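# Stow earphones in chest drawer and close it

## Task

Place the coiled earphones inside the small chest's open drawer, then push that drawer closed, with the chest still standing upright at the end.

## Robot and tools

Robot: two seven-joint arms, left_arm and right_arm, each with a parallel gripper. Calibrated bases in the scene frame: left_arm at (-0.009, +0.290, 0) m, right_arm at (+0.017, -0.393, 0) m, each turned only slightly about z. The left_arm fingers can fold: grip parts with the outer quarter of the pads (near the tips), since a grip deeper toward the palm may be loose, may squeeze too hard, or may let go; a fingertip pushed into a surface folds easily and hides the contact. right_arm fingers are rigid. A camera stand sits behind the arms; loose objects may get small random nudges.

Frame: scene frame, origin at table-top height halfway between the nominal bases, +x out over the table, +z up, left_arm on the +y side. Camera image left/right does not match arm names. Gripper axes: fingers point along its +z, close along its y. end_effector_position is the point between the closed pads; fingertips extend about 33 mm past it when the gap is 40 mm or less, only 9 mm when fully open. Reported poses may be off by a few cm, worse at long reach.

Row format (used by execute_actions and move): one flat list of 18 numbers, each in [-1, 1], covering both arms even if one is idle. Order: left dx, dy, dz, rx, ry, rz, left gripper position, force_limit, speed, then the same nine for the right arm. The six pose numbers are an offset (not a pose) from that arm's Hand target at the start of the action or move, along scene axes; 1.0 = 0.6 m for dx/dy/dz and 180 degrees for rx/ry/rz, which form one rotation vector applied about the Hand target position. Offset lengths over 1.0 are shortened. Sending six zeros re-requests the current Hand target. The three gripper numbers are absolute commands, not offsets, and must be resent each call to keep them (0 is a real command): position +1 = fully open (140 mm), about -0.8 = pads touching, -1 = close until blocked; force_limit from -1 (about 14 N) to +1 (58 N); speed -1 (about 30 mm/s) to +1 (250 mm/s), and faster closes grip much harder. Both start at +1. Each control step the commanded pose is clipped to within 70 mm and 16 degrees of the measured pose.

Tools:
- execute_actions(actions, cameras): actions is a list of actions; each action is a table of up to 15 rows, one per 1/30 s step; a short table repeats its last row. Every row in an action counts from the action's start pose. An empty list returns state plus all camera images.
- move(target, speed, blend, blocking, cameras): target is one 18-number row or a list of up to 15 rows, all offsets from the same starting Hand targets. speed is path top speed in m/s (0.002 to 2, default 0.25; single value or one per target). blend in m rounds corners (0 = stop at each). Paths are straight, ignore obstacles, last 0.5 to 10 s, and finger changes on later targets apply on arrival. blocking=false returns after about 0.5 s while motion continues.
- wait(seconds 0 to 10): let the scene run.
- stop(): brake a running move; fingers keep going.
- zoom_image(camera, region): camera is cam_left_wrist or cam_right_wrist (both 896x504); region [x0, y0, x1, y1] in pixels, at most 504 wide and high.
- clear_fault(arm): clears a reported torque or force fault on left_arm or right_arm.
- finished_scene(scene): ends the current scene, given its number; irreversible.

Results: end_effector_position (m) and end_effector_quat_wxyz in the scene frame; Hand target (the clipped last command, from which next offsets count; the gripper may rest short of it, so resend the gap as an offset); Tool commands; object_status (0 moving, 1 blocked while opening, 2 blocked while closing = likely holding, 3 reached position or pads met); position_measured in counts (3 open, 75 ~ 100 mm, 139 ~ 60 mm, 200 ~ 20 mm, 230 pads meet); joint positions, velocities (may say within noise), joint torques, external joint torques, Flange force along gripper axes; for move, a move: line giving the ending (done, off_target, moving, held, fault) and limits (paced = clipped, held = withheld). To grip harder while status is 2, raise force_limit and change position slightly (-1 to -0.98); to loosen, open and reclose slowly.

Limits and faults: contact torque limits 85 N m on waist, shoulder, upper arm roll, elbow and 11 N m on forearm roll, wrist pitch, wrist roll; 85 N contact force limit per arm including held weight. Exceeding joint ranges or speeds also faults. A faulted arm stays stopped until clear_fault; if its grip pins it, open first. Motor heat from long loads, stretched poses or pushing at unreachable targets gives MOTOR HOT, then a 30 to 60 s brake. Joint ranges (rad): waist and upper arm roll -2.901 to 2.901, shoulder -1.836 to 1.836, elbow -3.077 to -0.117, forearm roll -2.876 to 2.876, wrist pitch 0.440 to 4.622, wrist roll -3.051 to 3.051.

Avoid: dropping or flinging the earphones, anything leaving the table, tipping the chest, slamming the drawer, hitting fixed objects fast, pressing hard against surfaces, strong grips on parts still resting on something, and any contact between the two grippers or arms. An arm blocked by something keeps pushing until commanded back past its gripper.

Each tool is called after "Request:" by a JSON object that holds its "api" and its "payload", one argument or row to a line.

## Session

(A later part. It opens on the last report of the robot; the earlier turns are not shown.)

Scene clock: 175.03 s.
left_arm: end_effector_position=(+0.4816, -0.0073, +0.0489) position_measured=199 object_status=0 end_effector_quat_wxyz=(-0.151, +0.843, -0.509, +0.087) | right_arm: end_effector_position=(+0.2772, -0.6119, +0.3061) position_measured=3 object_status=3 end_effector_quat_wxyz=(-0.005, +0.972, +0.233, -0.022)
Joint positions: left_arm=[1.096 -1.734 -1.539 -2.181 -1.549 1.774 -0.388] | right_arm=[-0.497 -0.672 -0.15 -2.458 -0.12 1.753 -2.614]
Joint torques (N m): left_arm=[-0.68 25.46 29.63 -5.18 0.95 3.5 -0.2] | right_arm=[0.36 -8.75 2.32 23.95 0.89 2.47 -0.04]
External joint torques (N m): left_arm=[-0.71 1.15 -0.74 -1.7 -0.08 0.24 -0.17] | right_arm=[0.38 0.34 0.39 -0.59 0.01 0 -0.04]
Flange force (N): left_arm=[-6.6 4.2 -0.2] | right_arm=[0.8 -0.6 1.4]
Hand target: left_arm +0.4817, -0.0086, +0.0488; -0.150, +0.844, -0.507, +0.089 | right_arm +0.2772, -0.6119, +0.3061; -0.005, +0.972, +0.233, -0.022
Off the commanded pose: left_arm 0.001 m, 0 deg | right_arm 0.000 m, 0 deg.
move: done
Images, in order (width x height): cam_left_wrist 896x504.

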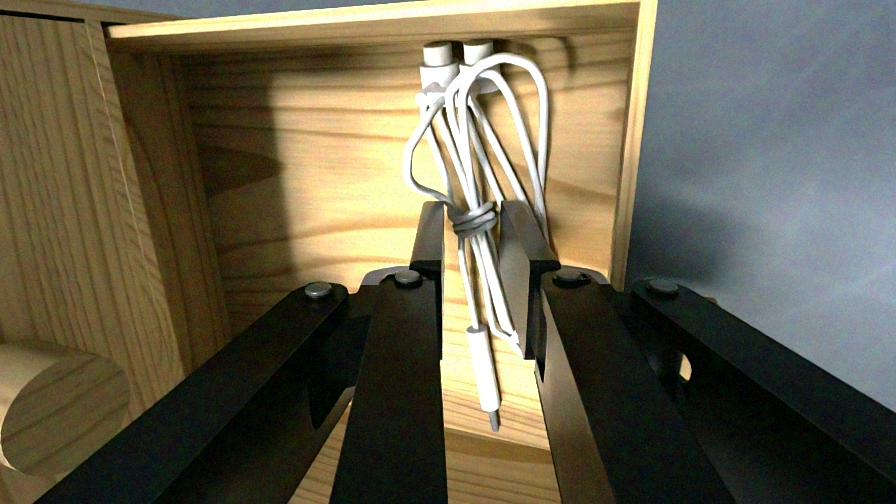

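Request:
{"api": "move", "payload": {
  "target": [
    [-0.03,-0.015,0.09,0,0,0,-0.55,-0.1,-0.9,0,0,0,0,0,0,1,1,1],
    [-0.09,-0.045,0.28,0,0,0,-0.55,-0.1,-0.9,0,0,0,0,0,0,1,1,1]
  ],
  "speed": 0.1,
  "blend": 0.01,
  "cameras": ["cam_left_wrist"]
}}

Scene clock: 181.57 s.
left_arm: end_effector_position=(+0.4286, -0.0364, +0.2164) position_measured=199 object_status=3 end_effector_quat_wxyz=(-0.150, +0.842, -0.510, +0.090) | right_arm: end_effector_position=(+0.2772, -0.6119, +0.3061) position_measured=3 object_status=3 end_effector_quat_wxyz=(-0.005, +0.972, +0.233, -0.022)
Joint positions: left_arm=[1.032 -1.611 -1.202 -2.142 -1.249 1.559 -0.426] | right_arm=[-0.497 -0.672 -0.15 -2.458 -0.12 1.753 -2.614]
Joint velocities: left_arm=[-0.001 -0.001 0.001 0 -0.001 -0.005 -0.001] | right_arm=[within noise]
Joint torques (N m): left_arm=[-0.04 26.92 29.23 1.6 1.75 2.96 -0.22] | right_arm=[0.33 -8.72 2.34 23.93 0.9 2.47 -0.02]
External joint torques (N m): left_arm=[-0.13 1.24 0.23 -0.7 0.64 -0.3 -0.18] | right_arm=[0.34 0.31 0.37 -0.52 0.02 0.01 -0.02]
Flange force (N): left_arm=[-1.8 0.1 -2.2] | right_arm=[0.8 -0.5 1.2]
Hand target: left_arm +0.4277, -0.0356, +0.2168; -0.150, +0.844, -0.507, +0.089 | right_arm +0.2772, -0.6119, +0.3061; -0.005, +0.972, +0.233, -0.022
Off the commanded pose: left_arm 0.001 m, 0 deg | right_arm 0.000 m, 0 deg.
move: done
Images, in order (width x height): cam_left_wrist 896x504.

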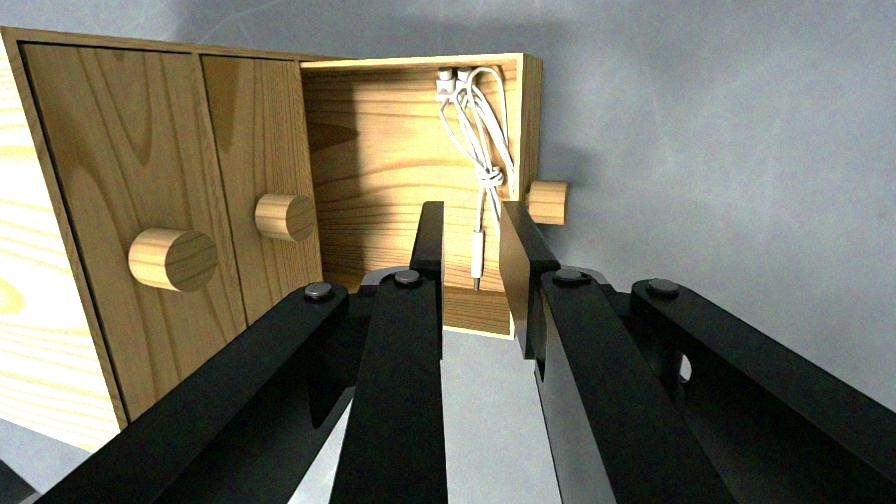

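Request:
{"api": "move", "payload": {
  "target": [-0.138,-0.034,0.03,0.179,0.073,-0.463,-1,-0.6,0,0,0,0,0,0,0,1,1,1],
  "speed": 0.3,
  "cameras": ["cam_left_wrist"]
}}

Scene clock: 195.27 s.
left_arm: end_effector_position=(+0.3446, -0.0568, +0.2346) position_measured=233 object_status=3 end_effector_quat_wxyz=(+0.208, -0.239, +0.947, +0.053) | right_arm: end_effector_position=(+0.2772, -0.6119, +0.3061) position_measured=3 object_status=3 end_effector_quat_wxyz=(-0.005, +0.972, +0.233, -0.022)
Joint positions: left_arm=[0.643 -1.351 -1.245 -2.272 -0.914 1.805 0.862] | right_arm=[-0.497 -0.672 -0.15 -2.458 -0.12 1.753 -2.614]
Joint velocities: left_arm=[0 0.001 -0.001 -0.001 -0.002 0 0.007] | right_arm=[within noise]
Joint torques (N m): left_arm=[-0.54 20.98 26.84 6.9 1.78 3.39 0.19] | right_arm=[0.32 -8.69 2.31 23.92 0.89 2.47 -0.03]
External joint torques (N m): left_arm=[-0.48 1.36 -0.33 -1.71 0.53 0.31 0.2] | right_arm=[0.28 0.48 0.3 -0.69 0 -0.01 -0.02]
Flange force (N): left_arm=[0.0 5.4 2.0] | right_arm=[0.8 -0.3 1.6]
Hand target: left_arm +0.3449, -0.0560, +0.2348; +0.209, -0.235, +0.948, +0.054 | right_arm +0.2772, -0.6119, +0.3061; -0.005, +0.972, +0.233, -0.022
Off the commanded pose: left_arm 0.001 m, 1 deg | right_arm 0.000 m, 0 deg.
move: done
Images, in order (width x height): cam_left_wrist 896x504.

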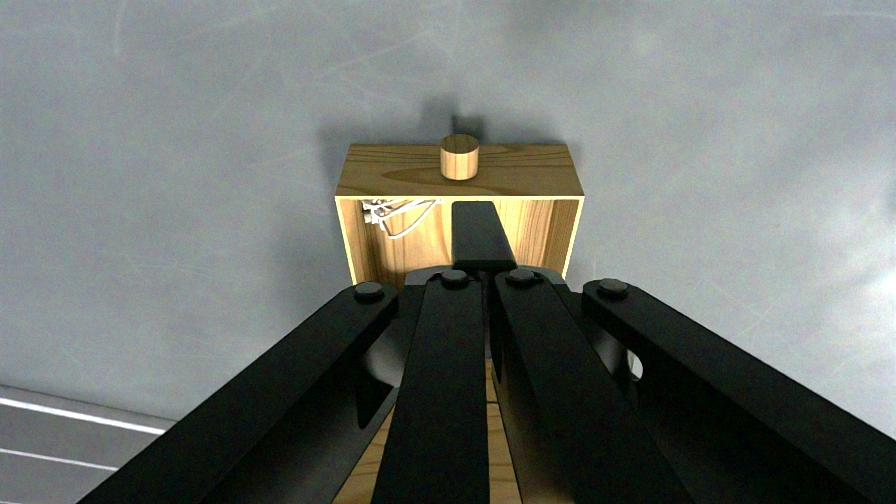

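Request:
{"api": "move", "payload": {
  "target": [
    [0,0,-0.29,0,0,0,-1,-0.6,0,0,0,0,0,0,0,1,1,1],
    [0.235,0.127,-0.29,0,0,0,-1,-0.6,0,0,0,0,0,0,0,1,1,1]
  ],
  "speed": [0.15,0.06],
  "cameras": ["cam_left_wrist"]
}}

Scene clock: 216.87 s.
left_arm: end_effector_position=(+0.4849, +0.0216, +0.0605) position_measured=233 object_status=3 end_effector_quat_wxyz=(+0.209, -0.237, +0.947, +0.057) | right_arm: end_effector_position=(+0.2772, -0.6119, +0.3061) position_measured=3 object_status=3 end_effector_quat_wxyz=(-0.005, +0.972, +0.233, -0.022)
Joint positions: left_arm=[1.051 -1.41 -1.662 -2.272 -1.324 2.146 1.157] | right_arm=[-0.497 -0.672 -0.15 -2.458 -0.12 1.753 -2.614]
Joint velocities: left_arm=[0 0 -0.002 0 -0.001 0.001 0.007] | right_arm=[within noise]
Joint torques (N m): left_arm=[0.58 24.22 29.06 1.74 0.64 3.63 0.23] | right_arm=[0.3 -8.73 2.29 23.95 0.92 2.47 -0.03]
External joint torques (N m): left_arm=[0.45 1.67 -0.41 -0.61 -0.26 0.39 0.24] | right_arm=[0.3 0.39 0.32 -0.64 0.03 -0.01 -0.03]
Flange force (N): left_arm=[-0.9 2.6 1.6] | right_arm=[0.7 -0.5 1.5]
Hand target: left_arm +0.4859, +0.0202, +0.0608; +0.209, -0.235, +0.948, +0.054 | right_arm +0.2772, -0.6119, +0.3061; -0.005, +0.972, +0.233, -0.022
Off the commanded pose: left_arm 0.002 m, 0 deg | right_arm 0.000 m, 0 deg.
move: done
Images, in order (width x height): cam_left_wrist 896x504.

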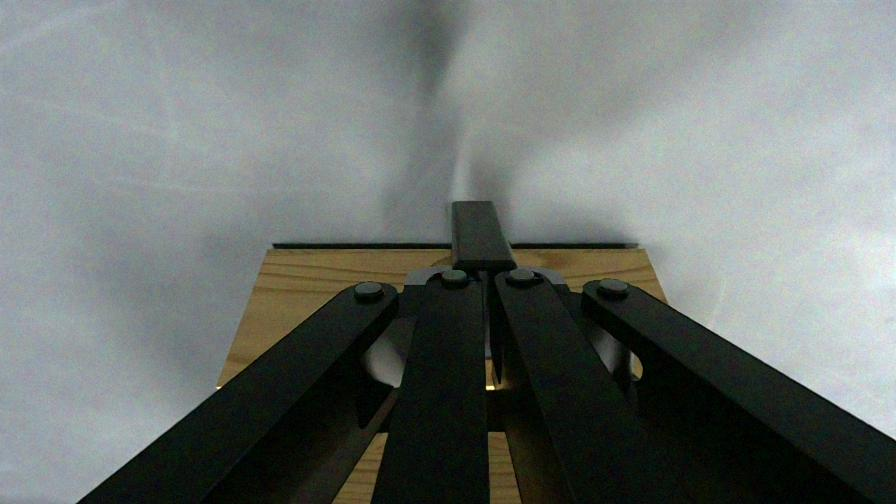

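Moving; continuing toward closure.

Request:
{"api": "move", "payload": {
  "target": [0.05,0.027,0,0,0,0,-1,-0.6,0,0,0,0,0,0,0,1,1,1],
  "speed": 0.05,
  "cameras": ["cam_left_wrist"]
}}

Scene clock: 220.67 s.
left_arm: end_effector_position=(+0.5147, +0.0378, +0.0604) position_measured=233 object_status=3 end_effector_quat_wxyz=(+0.208, -0.237, +0.947, +0.057) | right_arm: end_effector_position=(+0.2772, -0.6119, +0.3061) position_measured=3 object_status=3 end_effector_quat_wxyz=(-0.005, +0.972, +0.233, -0.022)
Joint positions: left_arm=[1.147 -1.407 -1.669 -2.226 -1.34 2.158 1.213] | right_arm=[-0.497 -0.672 -0.15 -2.458 -0.12 1.753 -2.614]
Joint velocities: left_arm=[-0.001 0 0 -0.001 -0.001 0.001 0.005] | right_arm=[within noise]
Joint torques (N m): left_arm=[0.68 25.3 29.59 1.93 0.62 3.7 0.22] | right_arm=[0.3 -8.7 2.3 23.92 0.89 2.47 0.01]
External joint torques (N m): left_arm=[0.71 1.75 -0.23 -0.66 -0.26 0.46 0.23] | right_arm=[0.33 0.38 0.38 -0.6 0.01 0.01 0.01]
Flange force (N): left_arm=[-1.4 2.7 1.4] | right_arm=[0.9 -0.5 1.4]
Hand target: left_arm +0.5159, +0.0364, +0.0608; +0.209, -0.235, +0.948, +0.054 | right_arm +0.2772, -0.6119, +0.3061; -0.005, +0.972, +0.233, -0.022
Off the commanded pose: left_arm 0.002 m, 0 deg | right_arm 0.000 m, 0 deg.
move: done
Images, in order (width x height): cam_left_wrist 896x504.

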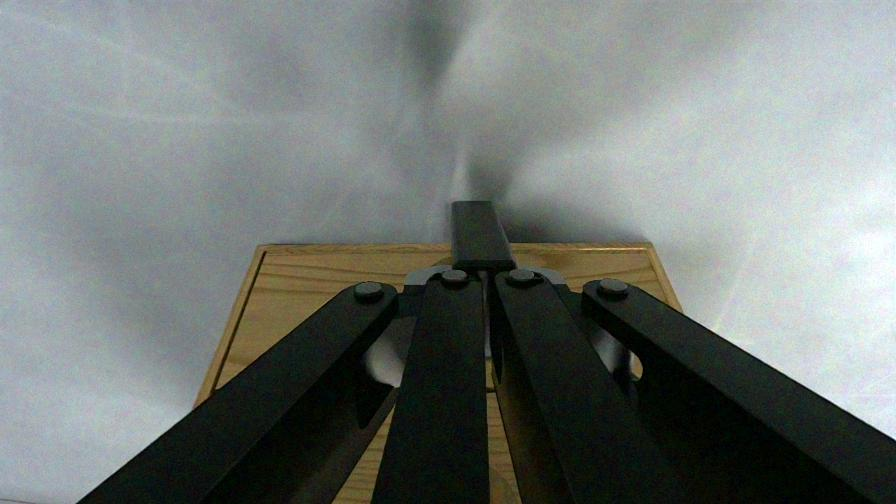

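Looks about flush; a last gentle push verifies it, then retreat.

Request:
{"api": "move", "payload": {
  "target": [0.012,0.0065,0,0,0,0,-1,-0.6,0,0,0,0,0,0,0,1,1,1],
  "speed": 0.03,
  "cameras": ["cam_left_wrist"]
}}

Scene clock: 224.20 s.
left_arm: end_effector_position=(+0.5194, +0.0367, +0.0600) position_measured=233 object_status=3 end_effector_quat_wxyz=(+0.206, -0.235, +0.948, +0.054) | right_arm: end_effector_position=(+0.2772, -0.6119, +0.3061) position_measured=3 object_status=3 end_effector_quat_wxyz=(-0.005, +0.972, +0.233, -0.022)
Joint positions: left_arm=[1.164 -1.405 -1.669 -2.212 -1.346 2.155 1.225] | right_arm=[-0.497 -0.672 -0.15 -2.458 -0.12 1.753 -2.614]
Joint velocities: left_arm=[0.001 -0.001 0 0 0.001 0 0.007] | right_arm=[within noise]
Joint torques (N m): left_arm=[4.07 23.24 29.42 1.09 0.61 4.37 0.13] | right_arm=[0.3 -8.72 2.31 23.96 0.89 2.47 -0.01]
External joint torques (N m): left_arm=[3.93 -0.66 -0.62 -1.51 -0.27 1.12 0.14] | right_arm=[0.27 0.43 0.33 -0.62 0.01 -0.01 -0.01]
Flange force (N): left_arm=[-6.6 0.0 8.7] | right_arm=[0.8 -0.3 1.4]
Hand target: left_arm +0.5231, +0.0403, +0.0608; +0.209, -0.235, +0.948, +0.054 | right_arm +0.2772, -0.6119, +0.3061; -0.005, +0.972, +0.233, -0.022
Off the commanded pose: left_arm 0.005 m, 0 deg | right_arm 0.000 m, 0 deg.
move: off_target (left_arm)
Images, in order (width x height): cam_left_wrist 896x504.

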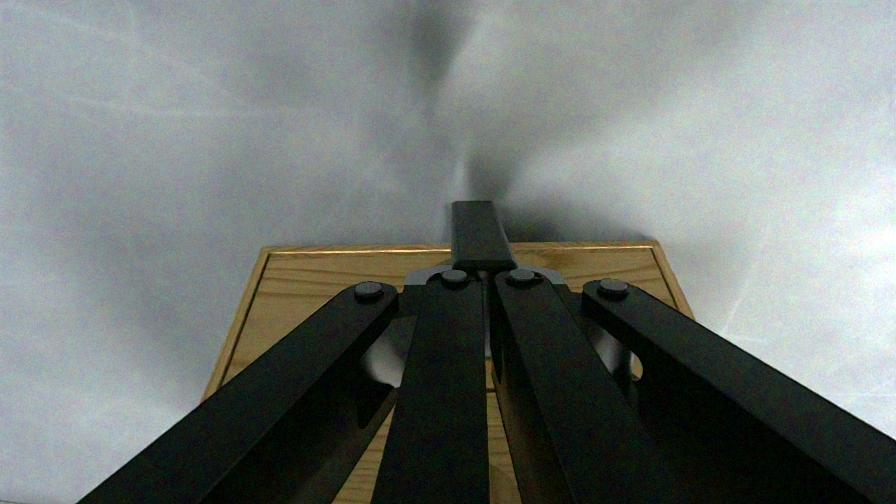

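Request:
{"api": "move", "payload": {
  "target": [
    [-0.08,-0.043,0,0,0,0,-1,-0.6,0,0,0,0,0,0,0,1,1,1],
    [-0.2,-0.108,0.25,0,0,0,-1,-0.6,0,0,0,0,0,0,0,1,1,1]
  ],
  "speed": 0.15,
  "cameras": ["cam_left_wrist"]
}}

Scene clock: 229.43 s.
left_arm: end_effector_position=(+0.4034, -0.0256, +0.2102) position_measured=233 object_status=3 end_effector_quat_wxyz=(+0.208, -0.231, +0.949, +0.053) | right_arm: end_effector_position=(+0.2772, -0.6119, +0.3061) position_measured=3 object_status=3 end_effector_quat_wxyz=(-0.005, +0.972, +0.233, -0.022)
Joint positions: left_arm=[0.798 -1.385 -1.302 -2.281 -1.029 1.864 1.019] | right_arm=[-0.497 -0.672 -0.15 -2.458 -0.12 1.753 -2.614]
Joint velocities: left_arm=[-0.001 -0.001 0.002 0.001 0 -0.003 -0.007] | right_arm=[within noise]
Joint torques (N m): left_arm=[-0.07 20.65 28.38 6.63 1.69 2.86 -0.28] | right_arm=[0.32 -8.68 2.27 23.93 0.9 2.47 -0.01]
External joint torques (N m): left_arm=[-0.05 0.36 0.43 -0.61 0.55 -0.31 -0.27] | right_arm=[0.28 0.33 0.27 -0.55 0.02 0.01 -0.01]
Flange force (N): left_arm=[0.5 1.9 -2.1] | right_arm=[0.7 -0.4 1.3]
Hand target: left_arm +0.4031, -0.0245, +0.2108; +0.209, -0.235, +0.948, +0.054 | right_arm +0.2772, -0.6119, +0.3061; -0.005, +0.972, +0.233, -0.022
Off the commanded pose: left_arm 0.001 m, 0 deg | right_arm 0.000 m, 0 deg.
move: done
Images, in order (width x height): cam_left_wrist 896x504.

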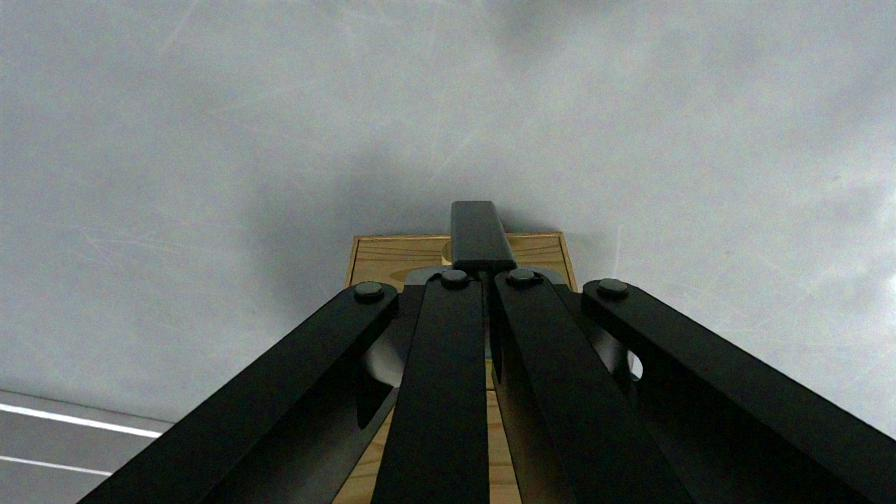

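Request:
{"api": "finished_scene", "payload": {
  "scene": 2
}}

The scene is finished: the task was done.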